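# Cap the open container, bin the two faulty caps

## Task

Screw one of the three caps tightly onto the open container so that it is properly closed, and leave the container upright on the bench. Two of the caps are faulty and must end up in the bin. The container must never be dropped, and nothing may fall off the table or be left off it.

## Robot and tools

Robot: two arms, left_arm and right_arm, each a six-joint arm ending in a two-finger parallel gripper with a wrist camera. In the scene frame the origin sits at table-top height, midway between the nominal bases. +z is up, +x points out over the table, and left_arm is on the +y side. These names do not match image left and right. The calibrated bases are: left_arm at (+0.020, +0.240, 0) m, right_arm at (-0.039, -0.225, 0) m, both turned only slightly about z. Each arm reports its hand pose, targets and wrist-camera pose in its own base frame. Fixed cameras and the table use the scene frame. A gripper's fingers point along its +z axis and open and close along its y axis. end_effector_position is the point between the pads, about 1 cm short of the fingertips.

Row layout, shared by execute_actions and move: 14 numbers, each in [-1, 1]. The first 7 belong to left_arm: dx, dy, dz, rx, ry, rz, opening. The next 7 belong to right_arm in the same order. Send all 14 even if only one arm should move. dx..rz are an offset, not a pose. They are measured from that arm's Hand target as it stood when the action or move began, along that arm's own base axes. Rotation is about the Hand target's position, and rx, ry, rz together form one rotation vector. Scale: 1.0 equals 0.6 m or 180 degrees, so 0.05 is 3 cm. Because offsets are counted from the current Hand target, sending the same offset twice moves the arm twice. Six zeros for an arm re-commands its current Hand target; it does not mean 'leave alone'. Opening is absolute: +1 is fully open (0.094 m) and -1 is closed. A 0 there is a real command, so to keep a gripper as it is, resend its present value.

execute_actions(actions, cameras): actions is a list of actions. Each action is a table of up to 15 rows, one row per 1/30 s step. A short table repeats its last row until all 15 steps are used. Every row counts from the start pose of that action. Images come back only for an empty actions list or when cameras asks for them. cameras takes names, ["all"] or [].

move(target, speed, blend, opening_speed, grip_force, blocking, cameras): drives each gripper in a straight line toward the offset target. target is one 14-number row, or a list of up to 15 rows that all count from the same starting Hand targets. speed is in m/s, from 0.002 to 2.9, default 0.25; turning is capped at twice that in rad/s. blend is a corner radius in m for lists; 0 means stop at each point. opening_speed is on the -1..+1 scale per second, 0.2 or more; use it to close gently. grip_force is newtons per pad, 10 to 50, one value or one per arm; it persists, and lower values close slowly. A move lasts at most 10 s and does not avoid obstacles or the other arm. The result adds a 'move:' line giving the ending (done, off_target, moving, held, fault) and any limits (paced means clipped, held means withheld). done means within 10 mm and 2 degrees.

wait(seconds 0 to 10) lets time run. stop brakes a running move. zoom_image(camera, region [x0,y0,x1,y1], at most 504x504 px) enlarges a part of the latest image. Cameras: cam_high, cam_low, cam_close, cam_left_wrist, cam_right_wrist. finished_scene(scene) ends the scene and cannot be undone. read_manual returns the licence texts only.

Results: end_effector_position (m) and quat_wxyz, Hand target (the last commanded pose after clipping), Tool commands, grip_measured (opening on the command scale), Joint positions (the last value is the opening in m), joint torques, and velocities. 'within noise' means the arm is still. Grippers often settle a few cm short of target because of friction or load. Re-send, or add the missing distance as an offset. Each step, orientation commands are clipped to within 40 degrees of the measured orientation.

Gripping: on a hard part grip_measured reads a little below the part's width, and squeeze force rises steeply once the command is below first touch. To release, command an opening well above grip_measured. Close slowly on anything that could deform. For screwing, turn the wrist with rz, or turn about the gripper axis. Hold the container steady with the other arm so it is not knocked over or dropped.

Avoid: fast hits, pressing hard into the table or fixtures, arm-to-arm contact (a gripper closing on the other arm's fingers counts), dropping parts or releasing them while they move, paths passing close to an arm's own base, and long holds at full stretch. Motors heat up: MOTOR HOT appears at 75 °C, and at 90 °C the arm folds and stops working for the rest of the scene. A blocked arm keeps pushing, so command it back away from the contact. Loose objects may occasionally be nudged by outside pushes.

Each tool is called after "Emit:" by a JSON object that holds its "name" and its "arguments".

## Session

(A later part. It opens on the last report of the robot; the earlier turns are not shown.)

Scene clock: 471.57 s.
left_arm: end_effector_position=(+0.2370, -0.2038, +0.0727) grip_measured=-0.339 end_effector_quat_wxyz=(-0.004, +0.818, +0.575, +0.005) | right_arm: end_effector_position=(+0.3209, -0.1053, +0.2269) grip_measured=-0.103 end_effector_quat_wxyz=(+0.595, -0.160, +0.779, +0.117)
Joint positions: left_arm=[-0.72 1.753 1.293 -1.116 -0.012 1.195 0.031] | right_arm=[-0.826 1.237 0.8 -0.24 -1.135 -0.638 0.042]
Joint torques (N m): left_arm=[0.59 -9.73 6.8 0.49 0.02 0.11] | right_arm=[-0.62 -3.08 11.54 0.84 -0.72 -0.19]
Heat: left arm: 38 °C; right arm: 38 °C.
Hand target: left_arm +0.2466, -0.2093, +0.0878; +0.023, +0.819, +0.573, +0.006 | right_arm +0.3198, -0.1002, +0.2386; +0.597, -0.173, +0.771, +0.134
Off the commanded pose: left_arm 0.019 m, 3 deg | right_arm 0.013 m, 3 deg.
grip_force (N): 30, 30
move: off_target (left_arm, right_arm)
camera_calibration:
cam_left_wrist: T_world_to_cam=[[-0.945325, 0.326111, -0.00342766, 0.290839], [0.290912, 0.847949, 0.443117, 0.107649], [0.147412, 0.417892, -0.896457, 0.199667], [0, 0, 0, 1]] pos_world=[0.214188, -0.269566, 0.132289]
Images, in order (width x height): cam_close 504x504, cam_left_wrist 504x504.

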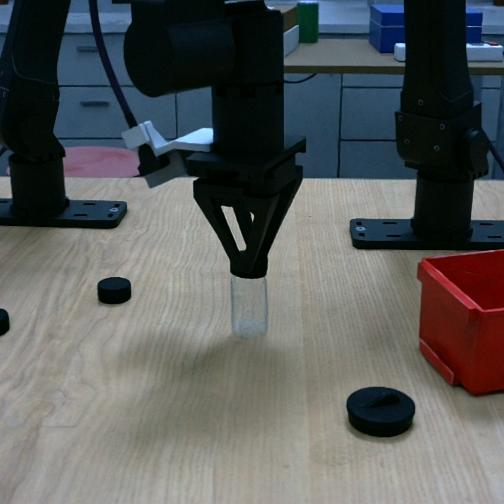

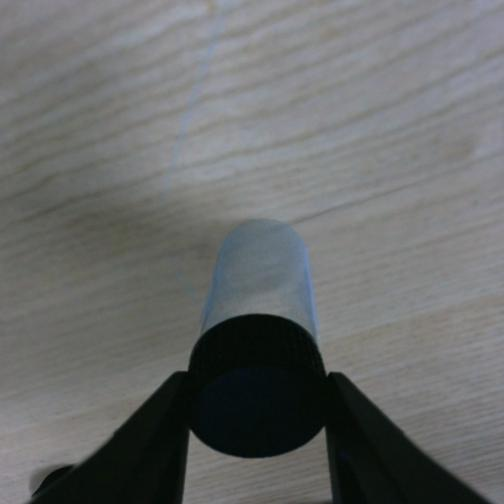

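Emit:
{"name": "move", "arguments": {"target": [-0.0127, 0.011, -0.0305, 0.0091, 0.0103, 0, -0.45, 0, 0, 0, 0, 0, 0, -0.1], "speed": 0.03, "cameras": ["cam_close"]}}

Emit:
{"name": "zoom_image", "arguments": {"camera": "cam_close", "region": [205, 215, 295, 345]}}

Scene clock: 473.07 s.
left_arm: end_effector_position=(+0.2359, -0.2029, +0.0716) grip_measured=-0.339 end_effector_quat_wxyz=(-0.006, +0.818, +0.575, +0.004) | right_arm: end_effector_position=(+0.3209, -0.1053, +0.2269) grip_measured=-0.103 end_effector_quat_wxyz=(+0.595, -0.160, +0.779, +0.117)
Joint positions: left_arm=[-0.72 1.753 1.289 -1.116 -0.012 1.195 0.031] | right_arm=[-0.826 1.237 0.8 -0.24 -1.135 -0.638 0.042]
Joint torques (N m): left_arm=[0.61 -8.23 3.22 0.72 0.02 0.11] | right_arm=[-0.62 -2.99 11.38 0.84 -0.69 -0.19]
Heat: left arm: 38 °C; right arm: 38 °C.
Hand target: left_arm +0.2390, -0.2027, +0.0695; +0.002, +0.819, +0.574, +0.001 | right_arm +0.3198, -0.1002, +0.2386; +0.597, -0.173, +0.771, +0.134
Off the commanded pose: left_arm 0.004 m, 1 deg | right_arm 0.013 m, 3 deg.
grip_force (N): 30, 30
move: off_target (right_arm)
Images, in order (width x height): cam_close 504x504.

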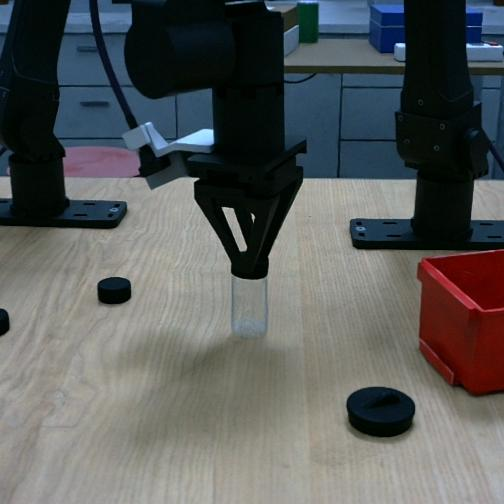

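Scaled by 3.877.

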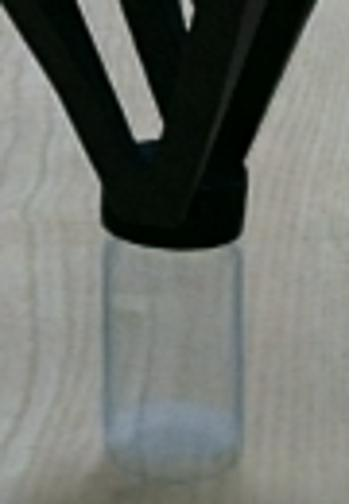

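Emit:
{"name": "move", "arguments": {"target": [[0, 0, 0, 0, 0, 0, 0.1, 0, 0, 0, 0, 0, 0, -0.1], [-0.0058, -0.012, 0.0412, -0.0045, -0.0051, 0, 0.1, 0, 0, 0, 0, 0, 0, -0.1], [-0.0058, -0.012, 0.0412, -0.0045, -0.0051, 0, -0.6, 0, 0, 0, 0, 0, 0, -0.1], [0, 0.0, 0.03, -0.006, -0.0068, 0, -0.6, 0, 0, 0, 0, 0, 0, -0.1]], "speed": 0.06, "opening_speed": 0.8, "grip_force": [40, 30], "cameras": ["cam_left_wrist", "cam_close"]}}

Emit:
{"name": "zoom_image", "arguments": {"camera": "cam_close", "region": [205, 215, 295, 345]}}

Emit:
{"name": "zoom_image", "arguments": {"camera": "cam_left_wrist", "region": [180, 260, 340, 420]}}

Scene clock: 479.37 s.
left_arm: end_effector_position=(+0.2337, -0.2010, +0.0764) grip_measured=-0.359 end_effector_quat_wxyz=(-0.011, +0.818, +0.575, +0.003) | right_arm: end_effector_position=(+0.3209, -0.1053, +0.2269) grip_measured=-0.103 end_effector_quat_wxyz=(+0.595, -0.160, +0.779, +0.117)
Joint positions: left_arm=[-0.72 1.749 1.303 -1.145 -0.012 1.195 0.03] | right_arm=[-0.826 1.237 0.8 -0.24 -1.135 -0.638 0.042]
Joint torques (N m): left_arm=[0.76 -11.25 3.97 0.62 0.02 0.11] | right_arm=[-0.53 -2.95 11.6 0.9 -0.65 -0.24]
Heat: left arm: 38 °C; right arm: 38 °C.
Hand target: left_arm +0.2390, -0.2027, +0.0875; +0.016, +0.819, +0.574, +0.004 | right_arm +0.3198, -0.1002, +0.2386; +0.597, -0.173, +0.771, +0.134
Off the commanded pose: left_arm 0.012 m, 3 deg | right_arm 0.013 m, 3 deg.
grip_force (N): 40, 30
move: off_target (left_arm, right_arm); target 3's new opening was sent with left_arm's hand 0.021 m and 3 deg from that target
camera_calibration:
cam_left_wrist: T_world_to_cam=[[-0.945298, 0.326032, 0.0107475, 0.285765], [0.295993, 0.843423, 0.44836, 0.102025], [0.137115, 0.427015, -0.893789, 0.206333], [0, 0, 0, 1]] pos_world=[0.211643, -0.267326, 0.135603]
Images, in order (width x height): cam_close 504x504, cam_left_wrist 504x504.

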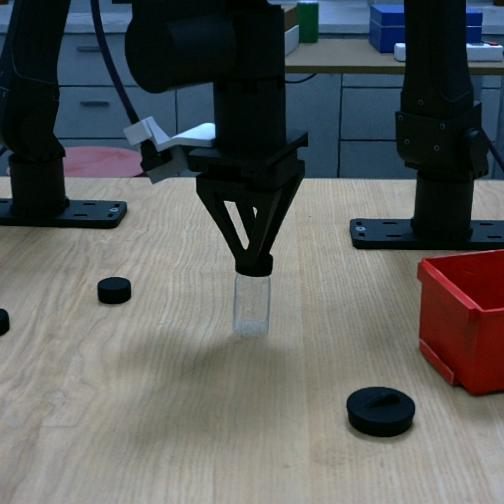

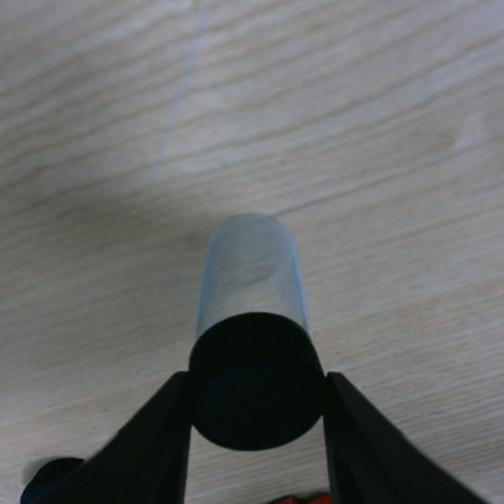

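Scaled by 3.877.

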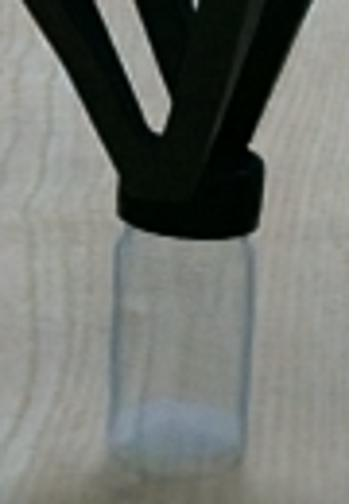

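Scaled by 3.150.

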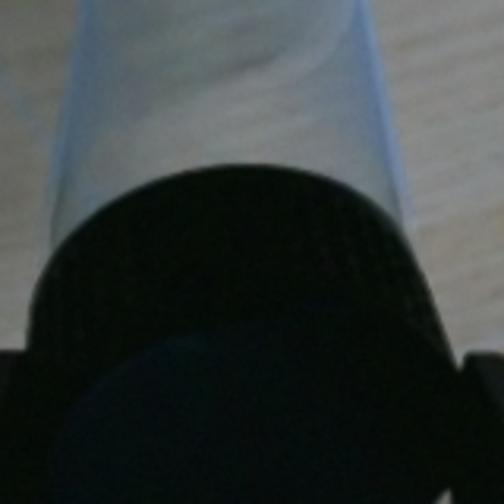

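Emit:
{"name": "move", "arguments": {"target": [0.0025, -0.0047, -0.0167, 0.0061, 0.0069, 0, -0.55, 0, 0, 0, 0, 0, 0, -0.1], "speed": 0.03, "grip_force": [20, 30], "cameras": ["cam_left_wrist", "cam_close"]}}

Emit:
{"name": "zoom_image", "arguments": {"camera": "cam_close", "region": [205, 215, 295, 345]}}

Scene clock: 480.60 s.
left_arm: end_effector_position=(+0.2337, -0.2010, +0.0764) grip_measured=-0.357 end_effector_quat_wxyz=(-0.011, +0.818, +0.575, +0.003) | right_arm: end_effector_position=(+0.3209, -0.1053, +0.2269) grip_measured=-0.103 end_effector_quat_wxyz=(+0.595, -0.160, +0.779, +0.117)
Joint positions: left_arm=[-0.72 1.749 1.303 -1.145 -0.012 1.195 0.03] | right_arm=[-0.826 1.237 0.8 -0.24 -1.135 -0.638 0.042]
Joint torques (N m): left_arm=[0.32 -7.53 4.89 0.67 0.02 0.07] | right_arm=[-0.61 -2.85 11.4 0.84 -0.7 -0.18]
Heat: left arm: 38 °C; right arm: 38 °C.
Hand target: left_arm +0.2405, -0.2055, +0.0775; +0.002, +0.819, +0.574, +0.001 | right_arm +0.3198, -0.1002, +0.2386; +0.597, -0.173, +0.771, +0.134
Off the commanded pose: left_arm 0.008 m, 2 deg | right_arm 0.013 m, 3 deg.
grip_force (N): 20, 30
move: off_target (right_arm)
camera_calibration:
cam_left_wrist: T_world_to_cam=[[-0.945298, 0.326032, 0.0107475, 0.285765], [0.295993, 0.843423, 0.44836, 0.102025], [0.137115, 0.427015, -0.893789, 0.206333], [0, 0, 0, 1]] pos_world=[0.211643, -0.267326, 0.135603]
Images, in order (width x height): cam_close 504x504, cam_left_wrist 504x504.

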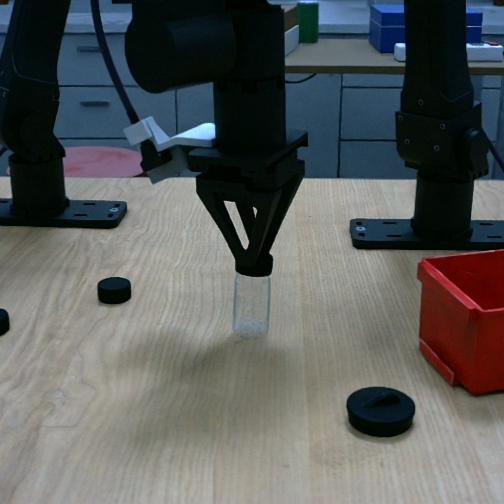

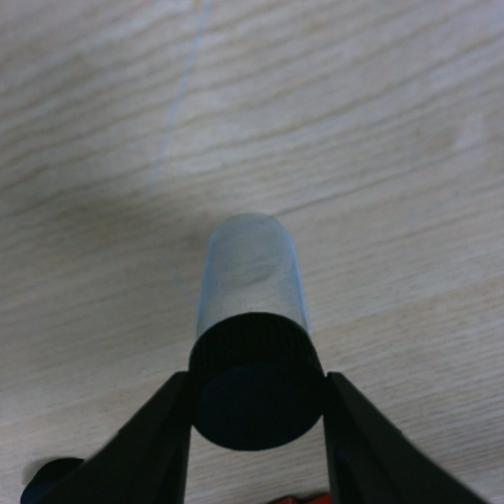

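Scaled by 3.877.

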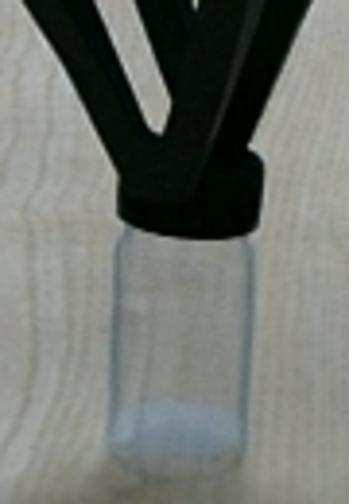

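Emit:
{"name": "move", "arguments": {"target": [0.001, -0.001, -0.01, -0.002, -0.0023, 0, -0.55, 0, 0, 0, 0, 0, 0, -0.1], "speed": 0.03, "cameras": ["cam_left_wrist", "cam_close"]}}

Emit:
{"name": "zoom_image", "arguments": {"camera": "cam_close", "region": [205, 215, 295, 345]}}

Scene clock: 481.87 s.
left_arm: end_effector_position=(+0.2389, -0.2055, +0.0763) grip_measured=-0.357 end_effector_quat_wxyz=(+0.002, +0.818, +0.575, +0.006) | right_arm: end_effector_position=(+0.3209, -0.1053, +0.2269) grip_measured=-0.103 end_effector_quat_wxyz=(+0.595, -0.160, +0.779, +0.117)
Joint positions: left_arm=[-0.72 1.749 1.303 -1.118 -0.012 1.195 0.03] | right_arm=[-0.826 1.237 0.8 -0.24 -1.135 -0.638 0.042]
Joint torques (N m): left_arm=[0.28 -7.65 3.14 0.76 0.03 0.07] | right_arm=[-0.9 -2.93 11.62 0.88 -0.65 -0.17]
Heat: left arm: 38 °C; right arm: 38 °C.
Hand target: left_arm +0.2411, -0.2061, +0.0715; +0.006, +0.819, +0.574, +0.002 | right_arm +0.3198, -0.1002, +0.2386; +0.597, -0.173, +0.771, +0.134
Off the commanded pose: left_arm 0.005 m, 1 deg | right_arm 0.013 m, 3 deg.
grip_force (N): 20, 30
move: off_target (right_arm)
camera_calibration:
cam_left_wrist: T_world_to_cam=[[-0.94524, 0.32604, -0.0147912, 0.294123], [0.286831, 0.851482, 0.438983, 0.108907], [0.155721, 0.410702, -0.898374, 0.200068], [0, 0, 0, 1]] pos_world=[0.215624, -0.270797, 0.136278]
Images, in order (width x height): cam_close 504x504, cam_left_wrist 504x504.

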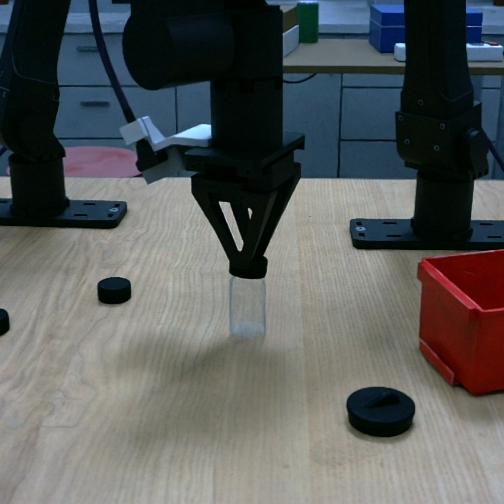

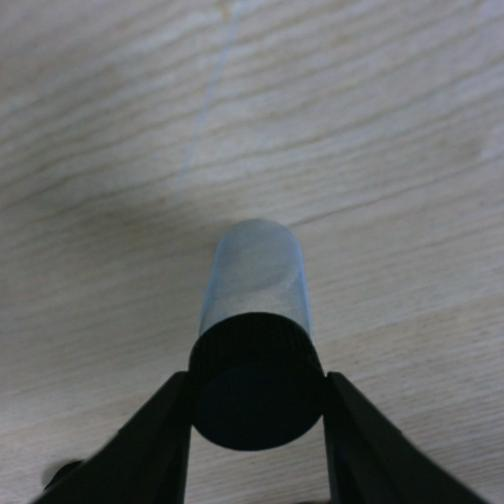

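Scaled by 3.877.

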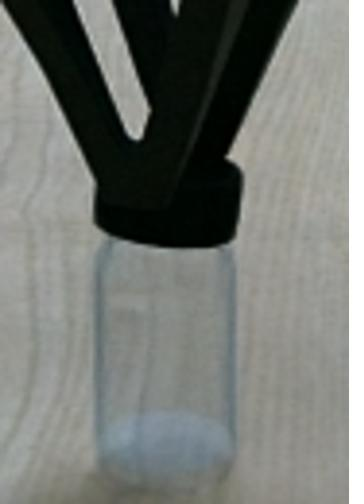

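Emit:
{"name": "move", "arguments": {"target": [0, 0, 0, 0, 0, 0, 0.1, 0, 0, 0, 0, 0, 0, -0.1], "opening_speed": 0.4, "cameras": ["cam_left_wrist", "cam_close"]}}

Emit:
{"name": "zoom_image", "arguments": {"camera": "cam_close", "region": [205, 215, 295, 345]}}

Scene clock: 484.10 s.
left_arm: end_effector_position=(+0.2392, -0.2058, +0.0763) grip_measured=+0.097 end_effector_quat_wxyz=(+0.003, +0.818, +0.575, +0.007) | right_arm: end_effector_position=(+0.3209, -0.1053, +0.2269) grip_measured=-0.103 end_effector_quat_wxyz=(+0.595, -0.160, +0.779, +0.117)
Joint positions: left_arm=[-0.72 1.749 1.303 -1.116 -0.012 1.195 0.052] | right_arm=[-0.826 1.237 0.8 -0.24 -1.135 -0.638 0.042]
Joint torques (N m): left_arm=[0.28 -7.66 3.14 0.75 0.02 0.07] | right_arm=[-0.55 -2.96 11.48 0.87 -0.7 -0.2]
Heat: left arm: 38 °C; right arm: 38 °C.
Hand target: left_arm +0.2411, -0.2061, +0.0715; +0.006, +0.819, +0.574, +0.002 | right_arm +0.3198, -0.1002, +0.2386; +0.597, -0.173, +0.771, +0.134
Off the commanded pose: left_arm 0.005 m, 1 deg | right_arm 0.013 m, 3 deg.
grip_force (N): 20, 30
move: off_target (right_arm)
camera_calibration:
cam_left_wrist: T_world_to_cam=[[-0.945231, 0.326, -0.0161841, 0.29456], [0.286313, 0.851927, 0.438458, 0.109327], [0.156725, 0.409811, -0.898606, 0.199692], [0, 0, 0, 1]] pos_world=[0.215829, -0.271001, 0.136277]
Images, in order (width x height): cam_close 504x504, cam_left_wrist 504x504.

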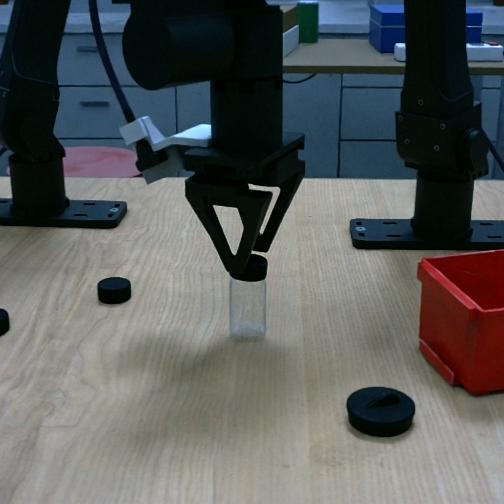

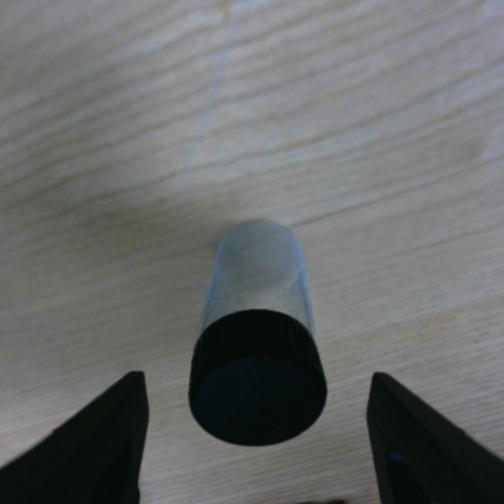

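Scaled by 3.877.

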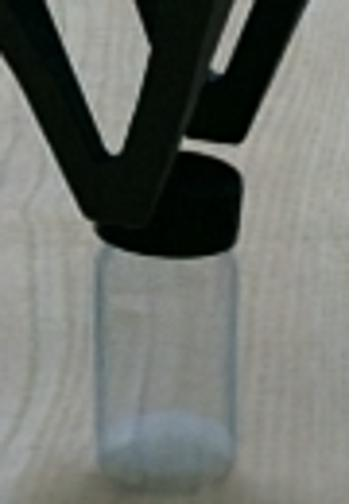

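Emit:
{"name": "zoom_image", "arguments": {"camera": "cam_close", "region": [215, 245, 285, 345]}}

Scaled by 5.040.

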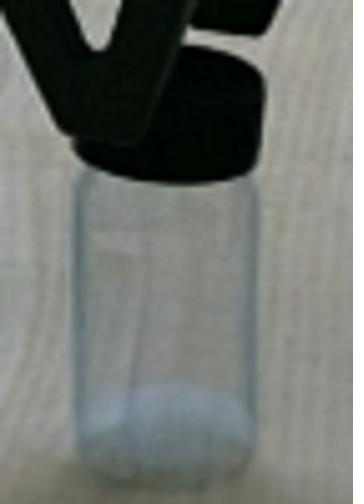

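Emit:
{"name": "move", "arguments": {"target": [[0, 0, 0.085, 0, 0, 0, 0.1, 0, 0, 0, 0, 0, 0, -0.1], [0, 0, 0.085, 0, 0, 0.5, 0.1, 0, 0, 0, 0, 0, 0, -0.1], [0, 0, 0.085, 0, 0, 0.99, 0.1, 0, 0, 0, 0, 0, 0, -0.1]], "speed": [0.06, 0.5, 0.5], "blend": [0.01, 0.01, 0], "cameras": ["cam_left_wrist", "cam_close"]}}

Emit:
{"name": "zoom_image", "arguments": {"camera": "cam_close", "region": [215, 245, 285, 345]}}

Emit:
{"name": "zoom_image", "arguments": {"camera": "cam_left_wrist", "region": [150, 220, 370, 440]}}

Scene clock: 490.80 s.
left_arm: end_effector_position=(+0.2362, -0.2057, +0.1147) grip_measured=+0.097 end_effector_quat_wxyz=(-0.002, -0.548, +0.836, +0.010) | right_arm: end_effector_position=(+0.3209, -0.1053, +0.2269) grip_measured=-0.103 end_effector_quat_wxyz=(+0.595, -0.160, +0.779, +0.117)
Joint positions: left_arm=[-0.72 1.749 1.456 -1.299 -0.001 -1.88 0.052] | right_arm=[-0.826 1.237 0.8 -0.24 -1.135 -0.638 0.042]
Joint torques (N m): left_arm=[0.29 -7.68 6.9 0.29 0.03 -0.19] | right_arm=[-0.57 -2.96 11.59 0.85 -0.72 -0.2]
Heat: left arm: 38 °C; right arm: 38 °C.
Hand target: left_arm +0.2411, -0.2061, +0.1225; -0.002, -0.561, +0.828, +0.006 | right_arm +0.3198, -0.1002, +0.2386; +0.597, -0.173, +0.771, +0.134
Off the commanded pose: left_arm 0.009 m, 2 deg | right_arm 0.013 m, 3 deg.
grip_force (N): 20, 30
move: off_target (right_arm)
camera_calibration:
cam_left_wrist: T_world_to_cam=[[0.9216, -0.387435, -0.0233907, -0.294529], [-0.341605, -0.838244, 0.425034, -0.104558], [-0.18428, -0.383721, -0.904875, 0.152613], [0, 0, 0, 1]] pos_world=[0.263843, -0.143195, 0.175647]
Images, in order (width x height): cam_close 504x504, cam_left_wrist 504x504.

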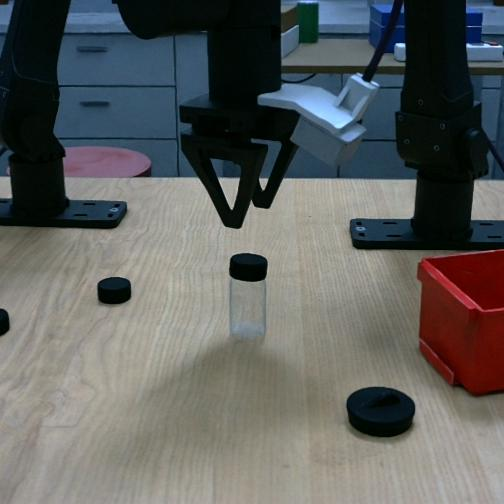

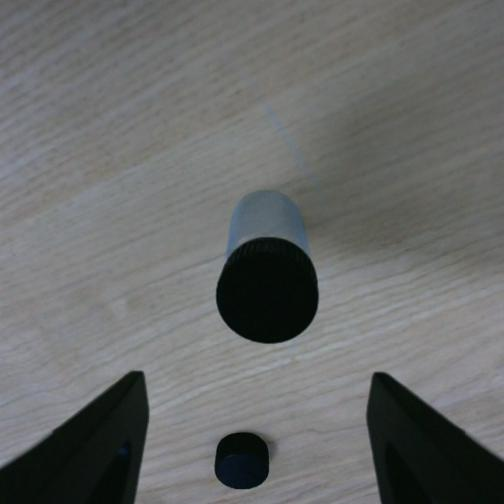

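Scaled by 5.040.

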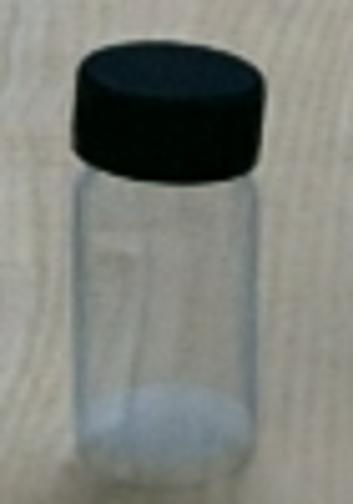

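Scaled by 2.291.

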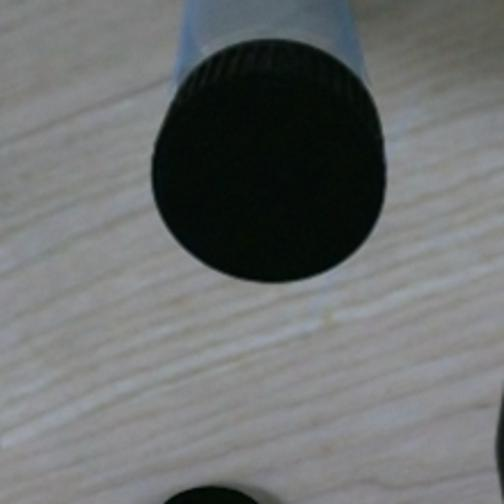

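Emit:
{"name": "move", "arguments": {"target": [[-0.0073, -0.0127, 0, -0.0037, -0.0042, 0, 0.1, 0, 0, 0, 0, 0, 0, -0.1], [0.0015, -0.0027, -0.055, -0.0037, -0.0042, 0, 0.1, 0, 0, 0, 0, 0, 0, -0.1]], "speed": 0.06, "cameras": ["cam_left_wrist", "cam_close"]}}

Emit:
{"name": "zoom_image", "arguments": {"camera": "cam_close", "region": [205, 215, 295, 345]}}

Scene clock: 495.40 s.
left_arm: end_effector_position=(+0.2384, -0.2102, +0.0942) grip_measured=+0.097 end_effector_quat_wxyz=(+0.001, -0.556, +0.831, -0.003) | right_arm: end_effector_position=(+0.3209, -0.1053, +0.2269) grip_measured=-0.103 end_effector_quat_wxyz=(+0.595, -0.160, +0.779, +0.117)
Joint positions: left_arm=[-0.726 1.749 1.375 -1.191 -0.001 -1.906 0.052] | right_arm=[-0.826 1.237 0.8 -0.24 -1.135 -0.638 0.042]
Joint torques (N m): left_arm=[0.65 -7.57 3.34 0.7 0.02 0.04] | right_arm=[-0.79 -2.91 11.6 0.86 -0.67 -0.23]
Heat: left arm: 38 °C; right arm: 38 °C.
Hand target: left_arm +0.2420, -0.2078, +0.0895; +0.001, -0.561, +0.828, -0.002 | right_arm +0.3198, -0.1002, +0.2386; +0.597, -0.173, +0.771, +0.134
Off the commanded pose: left_arm 0.006 m, 1 deg | right_arm 0.013 m, 3 deg.
grip_force (N): 20, 30
move: off_target (right_arm)
camera_calibration:
cam_left_wrist: T_world_to_cam=[[0.929353, -0.36919, 0.00124111, -0.299096], [-0.333336, -0.837645, 0.43271, -0.101515], [-0.158712, -0.402554, -0.901532, 0.122424], [0, 0, 0, 1]] pos_world=[0.263557, -0.146174, 0.154667]
Images, in order (width x height): cam_close 504x504, cam_left_wrist 504x504.

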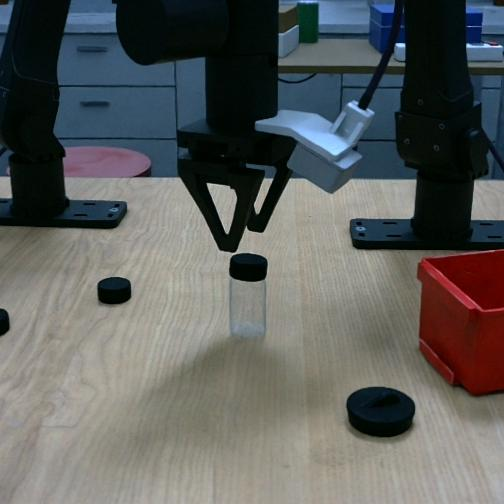

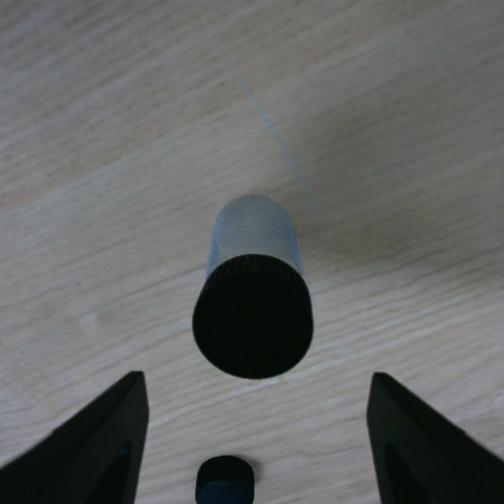

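Scaled by 3.877.

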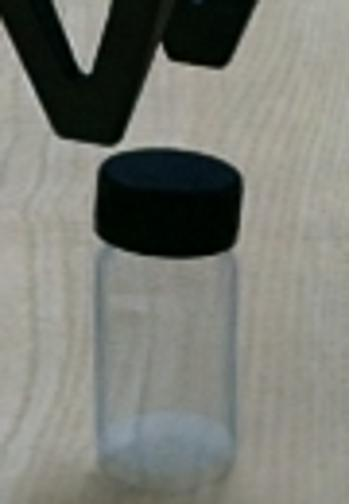

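Emit:
{"name": "move", "arguments": {"target": [0.001, 0.007, -0.034, 0, 0, 0, 0.1, 0, 0, 0, 0, 0, 0, -0.1], "speed": 0.05, "cameras": ["cam_left_wrist", "cam_close"]}}

Emit:
{"name": "zoom_image", "arguments": {"camera": "cam_close", "region": [205, 215, 295, 345]}}

Scene clock: 496.87 s.
left_arm: end_effector_position=(+0.2396, -0.2061, +0.0750) grip_measured=+0.097 end_effector_quat_wxyz=(+0.001, -0.557, +0.831, -0.004) | right_arm: end_effector_position=(+0.3209, -0.1053, +0.2269) grip_measured=-0.103 end_effector_quat_wxyz=(+0.595, -0.160, +0.779, +0.117)
Joint positions: left_arm=[-0.714 1.752 1.301 -1.112 -0.001 -1.895 0.052] | right_arm=[-0.826 1.237 0.8 -0.24 -1.135 -0.638 0.042]
Joint torques (N m): left_arm=[0.64 -7.28 3.29 0.71 0.02 0.05] | right_arm=[-0.64 -2.97 11.56 0.85 -0.7 -0.23]
Heat: left arm: 38 °C; right arm: 38 °C.
Hand target: left_arm +0.2426, -0.2036, +0.0691; +0.001, -0.561, +0.828, -0.002 | right_arm +0.3198, -0.1002, +0.2386; +0.597, -0.173, +0.771, +0.134
Off the commanded pose: left_arm 0.007 m, 1 deg | right_arm 0.013 m, 3 deg.
grip_force (N): 20, 30
move: off_target (right_arm)
camera_calibration:
cam_left_wrist: T_world_to_cam=[[0.929912, -0.367759, 0.00425065, -0.298781], [-0.333104, -0.837272, 0.43361, -0.089363], [-0.155905, -0.404635, -0.901091, 0.105817], [0, 0, 0, 1]] pos_world=[0.26457, -0.141883, 0.135369]
Images, in order (width x height): cam_close 504x504, cam_left_wrist 504x504.

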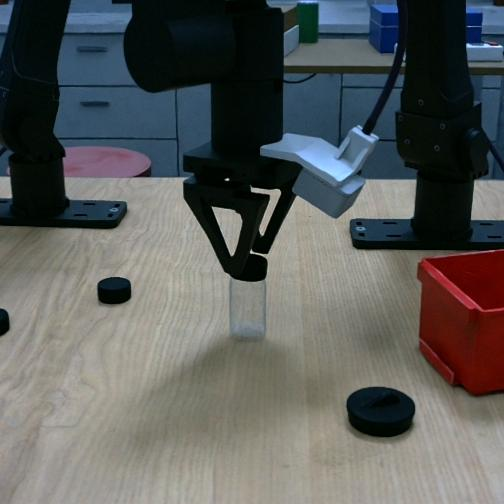

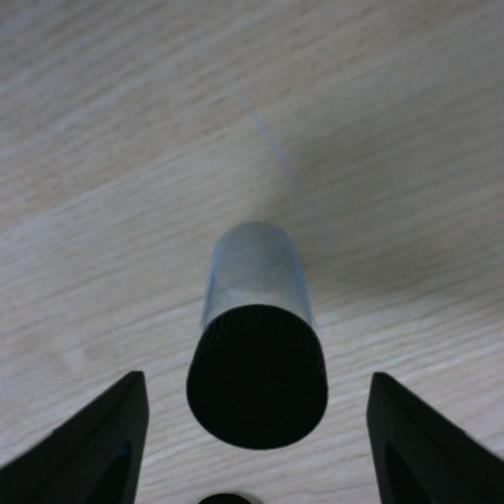

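Scaled by 3.877.

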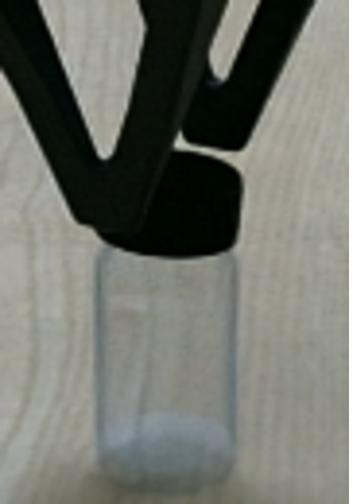

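Emit:
{"name": "move", "arguments": {"target": [-0.001, 0.0005, -0.0075, 0, 0, 0, 0.1, 0, 0, 0, 0, 0, 0, -0.1], "speed": 0.04}}

Scene clock: 498.17 s.
left_arm: end_effector_position=(+0.2392, -0.2058, +0.0709) grip_measured=+0.097 end_effector_quat_wxyz=(+0.002, -0.557, +0.831, -0.005) | right_arm: end_effector_position=(+0.3209, -0.1053, +0.2269) grip_measured=-0.103 end_effector_quat_wxyz=(+0.595, -0.160, +0.779, +0.117)
Joint positions: left_arm=[-0.714 1.752 1.284 -1.093 -0.001 -1.895 0.052] | right_arm=[-0.826 1.237 0.8 -0.24 -1.135 -0.638 0.042]
Joint torques (N m): left_arm=[0.61 -7.16 3.23 0.72 0.02 0.06] | right_arm=[-0.54 -3.07 11.47 0.84 -0.66 -0.15]
Heat: left arm: 38 °C; right arm: 38 °C.
Hand target: left_arm +0.2420, -0.2033, +0.0646; +0.001, -0.561, +0.828, -0.002 | right_arm +0.3198, -0.1002, +0.2386; +0.597, -0.173, +0.771, +0.134
Off the commanded pose: left_arm 0.007 m, 1 deg | right_arm 0.013 m, 3 deg.
grip_force (N): 20, 30
move: off_target (right_arm)

Emit:
{"name": "move", "arguments": {"target": [0, 0, 0, 0, 0, 0, -0.45, 0, 0, 0, 0, 0, 0, -0.1], "opening_speed": 0.6, "grip_force": [30, 30], "cameras": ["cam_close"]}}

Emit:
{"name": "zoom_image", "arguments": {"camera": "cam_close", "region": [205, 215, 295, 345]}}

Scene clock: 500.03 s.
left_arm: end_effector_position=(+0.2392, -0.2058, +0.0709) grip_measured=-0.339 end_effector_quat_wxyz=(+0.002, -0.557, +0.831, -0.005) | right_arm: end_effector_position=(+0.3209, -0.1053, +0.2269) grip_measured=-0.103 end_effector_quat_wxyz=(+0.595, -0.160, +0.779, +0.117)
Joint positions: left_arm=[-0.714 1.752 1.284 -1.093 -0.001 -1.895 0.031] | right_arm=[-0.826 1.237 0.8 -0.24 -1.135 -0.638 0.042]
Joint torques (N m): left_arm=[0.61 -7.13 3.22 0.72 0.02 0.05] | right_arm=[-0.7 -2.85 11.51 0.87 -0.69 -0.19]
Heat: left arm: 38 °C; right arm: 38 °C.
Hand target: left_arm +0.2420, -0.2033, +0.0646; +0.001, -0.561, +0.828, -0.002 | right_arm +0.3198, -0.1002, +0.2386; +0.597, -0.173, +0.771, +0.134
Off the commanded pose: left_arm 0.007 m, 1 deg | right_arm 0.013 m, 3 deg.
grip_force (N): 30, 30
move: off_target (right_arm)
Images, in order (width x height): cam_close 504x504.

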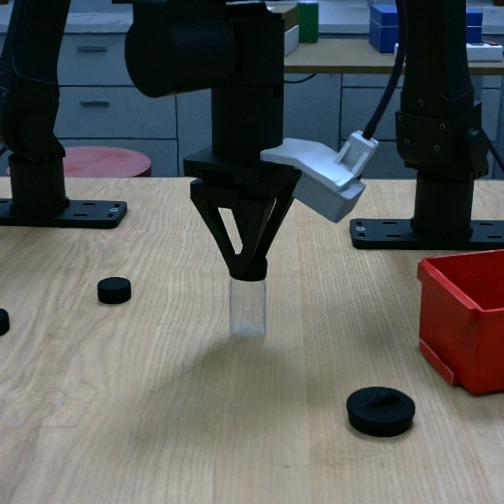

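Scaled by 3.877.

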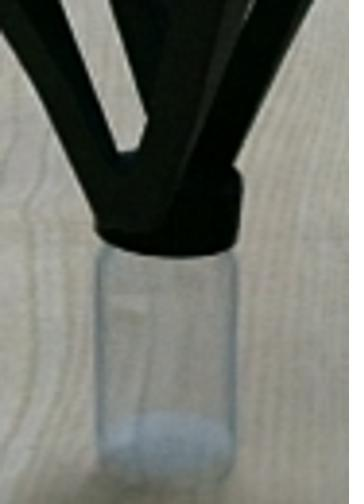

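Emit:
{"name": "move", "arguments": {"target": [-0.0153, 0.0135, -0.0145, 0.0119, 0.0136, 0, -0.45, 0, 0, 0, 0, 0, 0, -0.1], "speed": 0.03}}

Scene clock: 501.63 s.
left_arm: end_effector_position=(+0.2389, -0.2055, +0.0705) grip_measured=-0.339 end_effector_quat_wxyz=(+0.001, -0.557, +0.831, -0.004) | right_arm: end_effector_position=(+0.3209, -0.1053, +0.2269) grip_measured=-0.103 end_effector_quat_wxyz=(+0.595, -0.160, +0.779, +0.117)
Joint positions: left_arm=[-0.714 1.752 1.283 -1.093 -0.001 -1.895 0.031] | right_arm=[-0.826 1.237 0.8 -0.24 -1.135 -0.638 0.042]
Joint torques (N m): left_arm=[0.59 -5.98 2.3 0.46 0.02 0.06] | right_arm=[-0.7 -2.91 11.36 0.92 -0.72 -0.17]
Heat: left arm: 38 °C; right arm: 38 °C.
Hand target: left_arm +0.2328, -0.1952, +0.0559; -0.007, -0.560, +0.828, +0.025 | right_arm +0.3198, -0.1002, +0.2386; +0.597, -0.173, +0.771, +0.134
Off the commanded pose: left_arm 0.019 m, 4 deg | right_arm 0.013 m, 3 deg.
grip_force (N): 30, 30
move: off_target (left_arm, right_arm)

Emit:
{"name": "move", "arguments": {"target": [0, 0, 0, -0.0173, 0.0151, -0.4444, -0.45, 0, 0, 0, 0, 0, 0, -0.1], "speed": 0.35, "cameras": ["cam_close", "cam_left_wrist"]}}

Emit:
{"name": "zoom_image", "arguments": {"camera": "cam_close", "region": [205, 215, 295, 345]}}

Scene clock: 504.83 s.
left_arm: end_effector_position=(+0.2419, -0.2037, +0.0705) grip_measured=-0.339 end_effector_quat_wxyz=(+0.006, +0.096, +0.995, -0.003) | right_arm: end_effector_position=(+0.3209, -0.1053, +0.2269) grip_measured=-0.103 end_effector_quat_wxyz=(+0.595, -0.160, +0.779, +0.117)
Joint positions: left_arm=[-0.703 1.752 1.283 -1.089 -0.001 -0.512 0.031] | right_arm=[-0.826 1.237 0.8 -0.24 -1.135 -0.638 0.042]
Joint torques (N m): left_arm=[0.62 -6 2.21 0.44 0.01 0.09] | right_arm=[-0.77 -2.85 11.4 0.86 -0.67 -0.2]
Heat: left arm: 38 °C; right arm: 38 °C.
Hand target: left_arm +0.2328, -0.1952, +0.0559; -0.021, +0.104, +0.994, +0.015 | right_arm +0.3198, -0.1002, +0.2386; +0.597, -0.173, +0.771, +0.134
Off the commanded pose: left_arm 0.019 m, 4 deg | right_arm 0.013 m, 3 deg.
grip_force (N): 30, 30
move: off_target (left_arm, right_arm)
camera_calibration:
cam_left_wrist: T_world_to_cam=[[-0.177758, -0.984072, 0.0018734, -0.157437], [-0.892398, 0.162, 0.421167, 0.255146], [-0.414763, 0.0731941, -0.906981, 0.263519], [0, 0, 0, 1]] pos_world=[0.309004, -0.215551, 0.131842]
Images, in order (width x height): cam_close 504x504, cam_left_wrist 504x504.

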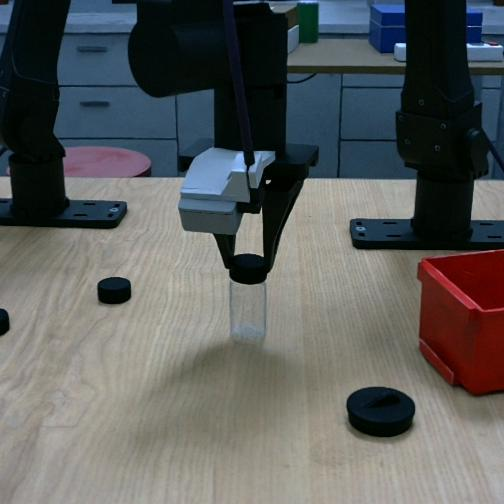

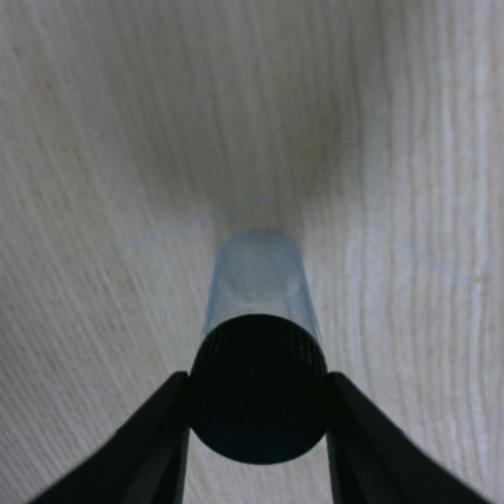

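Scaled by 3.877.

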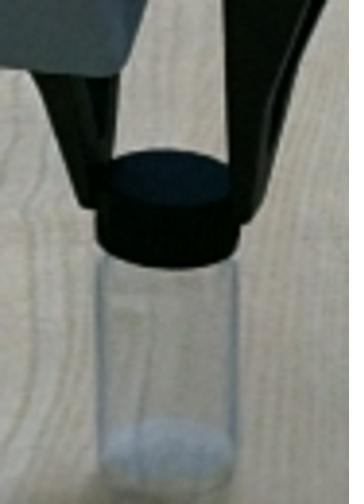

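Emit:
{"name": "move", "arguments": {"target": [0, 0, 0, -0.0173, 0.0151, -0.4444, -0.45, 0, 0, 0, 0, 0, 0, -0.1], "speed": 0.35, "cameras": ["cam_close", "cam_left_wrist"]}}

Emit:
{"name": "zoom_image", "arguments": {"camera": "cam_close", "region": [205, 215, 295, 345]}}

Scene clock: 508.10 s.
left_arm: end_effector_position=(+0.2372, -0.2110, +0.0706) grip_measured=-0.339 end_effector_quat_wxyz=(+0.010, +0.717, +0.697, -0.013) | right_arm: end_effector_position=(+0.3209, -0.1053, +0.2269) grip_measured=-0.103 end_effector_quat_wxyz=(+0.595, -0.160, +0.779, +0.117)
Joint positions: left_arm=[-0.714 1.752 1.283 -1.084 0.028 0.884 0.031] | right_arm=[-0.826 1.237 0.8 -0.24 -1.135 -0.638 0.042]
Joint torques (N m): left_arm=[0.62 -6.04 2.29 0.4 -0.24 0.14] | right_arm=[-0.59 -2.76 11.66 0.87 -0.7 -0.18]
Heat: left arm: 38 °C; right arm: 38 °C.
Hand target: left_arm +0.2328, -0.1952, +0.0559; -0.025, +0.719, +0.694, -0.002 | right_arm +0.3198, -0.1002, +0.2386; +0.597, -0.173, +0.771, +0.134
Off the commanded pose: left_arm 0.022 m, 4 deg | right_arm 0.013 m, 3 deg.
grip_force (N): 30, 30
move: off_target (left_arm, right_arm)
camera_calibration:
cam_left_wrist: T_world_to_cam=[[-0.99989, 0.0147835, 0.000721747, 0.240324], [0.0138284, 0.915677, 0.401676, 0.197422], [0.0052773, 0.401642, -0.915781, 0.232453], [0, 0, 0, 1]] pos_world=[0.236341, -0.277691, 0.133403]
Images, in order (width x height): cam_close 504x504, cam_left_wrist 504x504.

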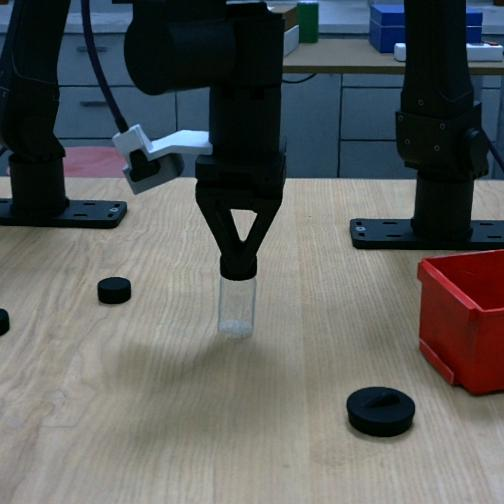

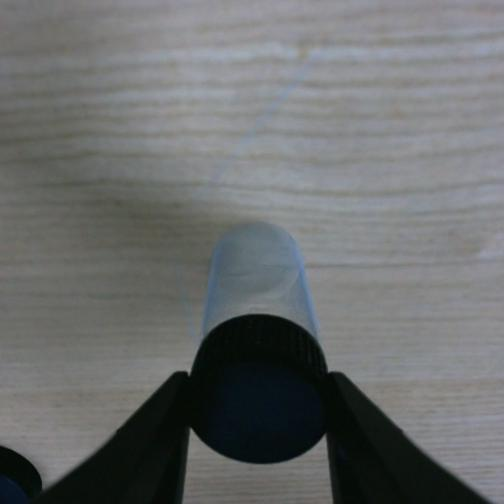

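Scaled by 3.877.

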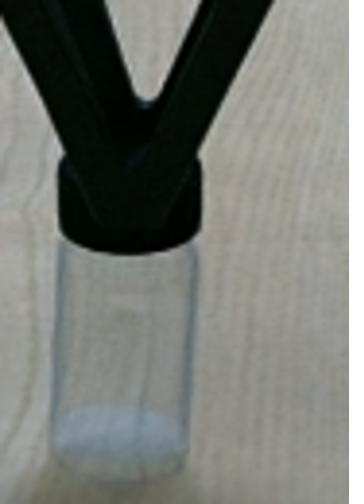

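Emit:
{"name": "move", "arguments": {"target": [0.0123, -0.026, 0.0185, -0.0116, -0.0131, 0, -0.45, 0, 0, 0, 0, 0, 0, -0.1], "speed": 0.04, "cameras": ["cam_close"]}}

Emit:
{"name": "zoom_image", "arguments": {"camera": "cam_close", "region": [205, 215, 295, 345]}}

Scene clock: 512.37 s.
left_arm: end_effector_position=(+0.2364, -0.2131, +0.0710) grip_measured=-0.339 end_effector_quat_wxyz=(+0.011, +0.719, +0.694, -0.013) | right_arm: end_effector_position=(+0.3209, -0.1053, +0.2269) grip_measured=-0.103 end_effector_quat_wxyz=(+0.595, -0.160, +0.779, +0.117)
Joint positions: left_arm=[-0.722 1.752 1.284 -1.083 0.027 0.884 0.031] | right_arm=[-0.826 1.237 0.8 -0.24 -1.135 -0.638 0.042]
Joint torques (N m): left_arm=[-0.59 -6.31 4.9 0.52 -0.23 -0.07] | right_arm=[-0.55 -2.91 11.51 0.88 -0.64 -0.19]
Heat: left arm: 38 °C; right arm: 38 °C.
Hand target: left_arm +0.2402, -0.2108, +0.0670; +0.002, +0.719, +0.695, +0.000 | right_arm +0.3198, -0.1002, +0.2386; +0.597, -0.173, +0.771, +0.134
Off the commanded pose: left_arm 0.006 m, 2 deg | right_arm 0.013 m, 3 deg.
grip_force (N): 30, 30
move: off_target (right_arm)
Images, in order (width x height): cam_close 504x504.

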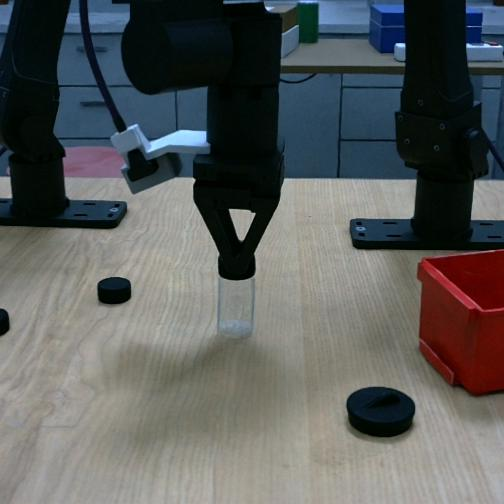

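Scaled by 3.877.

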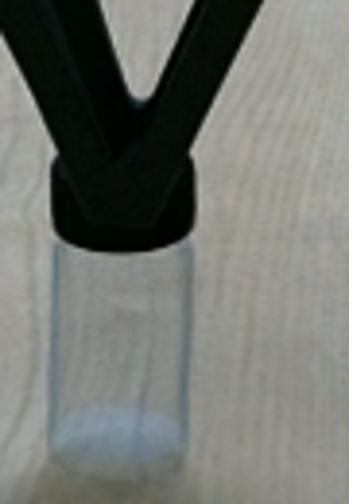

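Emit:
{"name": "move", "arguments": {"target": [0.001, -0.001, 0.0125, -0.003, -0.0034, 0, -0.45, 0, 0, 0, 0, 0, 0, -0.1], "speed": 0.02, "cameras": ["cam_close"]}}

Emit:
{"name": "zoom_image", "arguments": {"camera": "cam_close", "region": [205, 215, 295, 345]}}

Scene clock: 513.50 s.
left_arm: end_effector_position=(+0.2367, -0.2135, +0.0714) grip_measured=-0.339 end_effector_quat_wxyz=(+0.012, +0.719, +0.694, -0.012) | right_arm: end_effector_position=(+0.3209, -0.1053, +0.2269) grip_measured=-0.103 end_effector_quat_wxyz=(+0.595, -0.160, +0.779, +0.117)
Joint positions: left_arm=[-0.722 1.752 1.286 -1.083 0.027 0.884 0.031] | right_arm=[-0.826 1.237 0.8 -0.24 -1.135 -0.638 0.042]
Joint torques (N m): left_arm=[-0.61 -7.54 5.67 0.42 -0.24 -0.08] | right_arm=[-0.5 -2.88 11.51 0.9 -0.68 -0.2]
Heat: left arm: 38 °C; right arm: 38 °C.
Hand target: left_arm +0.2408, -0.2114, +0.0745; +0.009, +0.719, +0.695, +0.001 | right_arm +0.3198, -0.1002, +0.2386; +0.597, -0.173, +0.771, +0.134
Off the commanded pose: left_arm 0.006 m, 2 deg | right_arm 0.013 m, 3 deg.
grip_force (N): 30, 30
move: off_target (right_arm)
Images, in order (width x height): cam_close 504x504.

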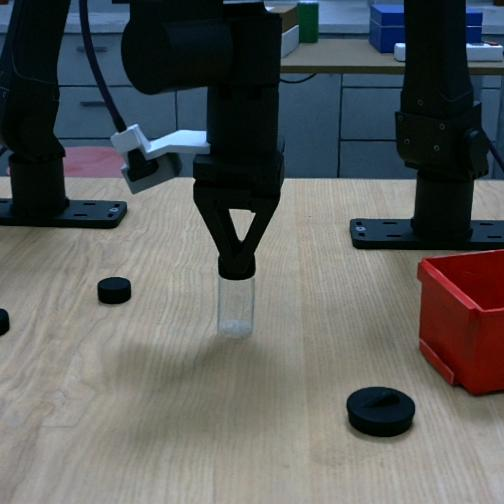

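Scaled by 3.877.

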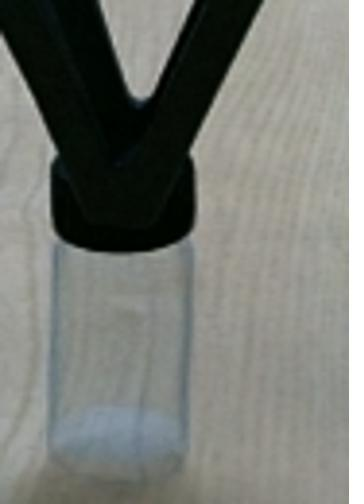

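Emit:
{"name": "move", "arguments": {"target": [0.001, -0.001, 0.009, -0.002, -0.0023, 0, -0.45, 0, 0, 0, 0, 0, 0, -0.1], "speed": 0.02, "cameras": ["cam_close"]}}

Emit:
{"name": "zoom_image", "arguments": {"camera": "cam_close", "region": [205, 215, 295, 345]}}

Scene clock: 514.60 s.
left_arm: end_effector_position=(+0.2369, -0.2128, +0.0717) grip_measured=-0.339 end_effector_quat_wxyz=(+0.011, +0.719, +0.694, -0.011) | right_arm: end_effector_position=(+0.3209, -0.1053, +0.2269) grip_measured=-0.103 end_effector_quat_wxyz=(+0.595, -0.160, +0.779, +0.117)
Joint positions: left_arm=[-0.722 1.752 1.287 -1.086 0.024 0.884 0.031] | right_arm=[-0.826 1.237 0.8 -0.24 -1.135 -0.638 0.042]
Joint torques (N m): left_arm=[-0.64 -8.35 6.31 0.35 -0.21 -0.08] | right_arm=[-0.55 -2.99 11.49 0.88 -0.73 -0.22]
Heat: left arm: 38 °C; right arm: 38 °C.
Hand target: left_arm +0.2414, -0.2120, +0.0799; +0.014, +0.719, +0.695, +0.001 | right_arm +0.3198, -0.1002, +0.2386; +0.597, -0.173, +0.771, +0.134
Off the commanded pose: left_arm 0.009 m, 1 deg | right_arm 0.013 m, 3 deg.
grip_force (N): 30, 30
move: off_target (right_arm)
Images, in order (width x height): cam_close 504x504.

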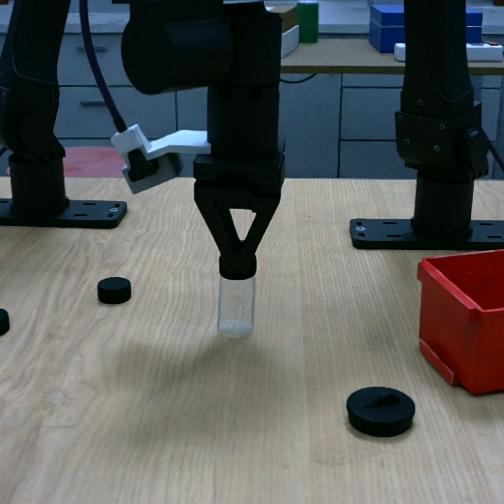

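Scaled by 3.877.

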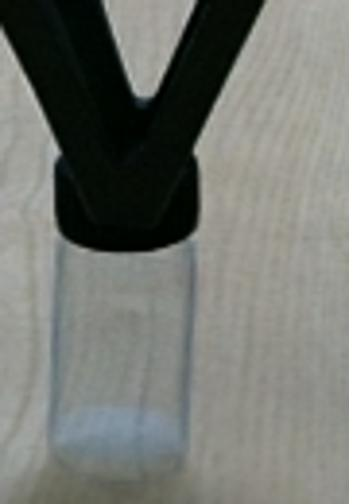

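Emit:
{"name": "move", "arguments": {"target": [0, 0, 0.009, -0.002, -0.0023, 0, -0.45, 0, 0, 0, 0, 0, 0, -0.1], "speed": 0.02, "cameras": ["cam_close"]}}

Emit:
{"name": "zoom_image", "arguments": {"camera": "cam_close", "region": [205, 215, 295, 345]}}

Scene clock: 516.03 s.
left_arm: end_effector_position=(+0.2364, -0.2088, +0.0720) grip_measured=-0.339 end_effector_quat_wxyz=(+0.005, +0.719, +0.695, -0.004) | right_arm: end_effector_position=(+0.3209, -0.1053, +0.2269) grip_measured=-0.103 end_effector_quat_wxyz=(+0.595, -0.160, +0.779, +0.117)
Joint positions: left_arm=[-0.722 1.752 1.289 -1.099 0.008 0.884 0.031] | right_arm=[-0.826 1.237 0.8 -0.24 -1.135 -0.638 0.042]
Joint torques (N m): left_arm=[-0.44 -9.36 6.64 0.35 -0.15 -0.07] | right_arm=[-0.51 -2.86 11.62 0.85 -0.68 -0.18]
Heat: left arm: 38 °C; right arm: 38 °C.
Hand target: left_arm +0.2414, -0.2120, +0.0853; +0.019, +0.719, +0.695, +0.001 | right_arm +0.3198, -0.1002, +0.2386; +0.597, -0.173, +0.771, +0.134
Off the commanded pose: left_arm 0.015 m, 2 deg | right_arm 0.013 m, 3 deg.
grip_force (N): 30, 30
move: off_target (left_arm, right_arm)
Images, in order (width x height): cam_close 504x504.

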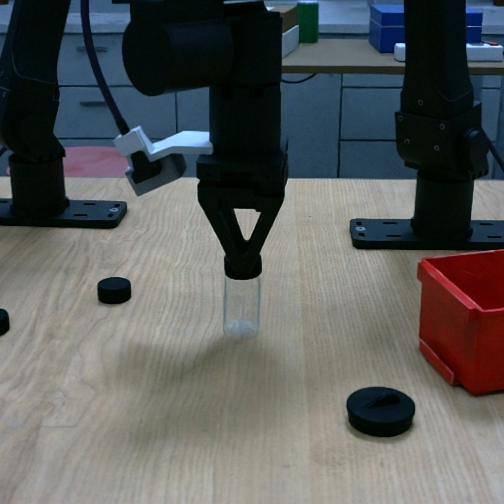

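Scaled by 3.877.

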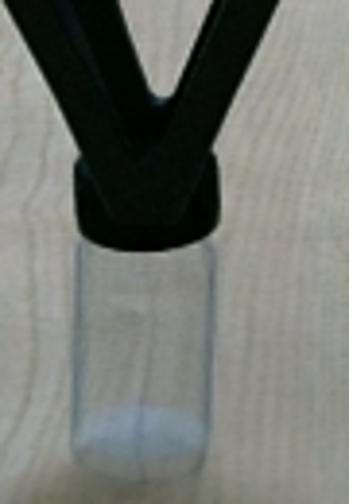

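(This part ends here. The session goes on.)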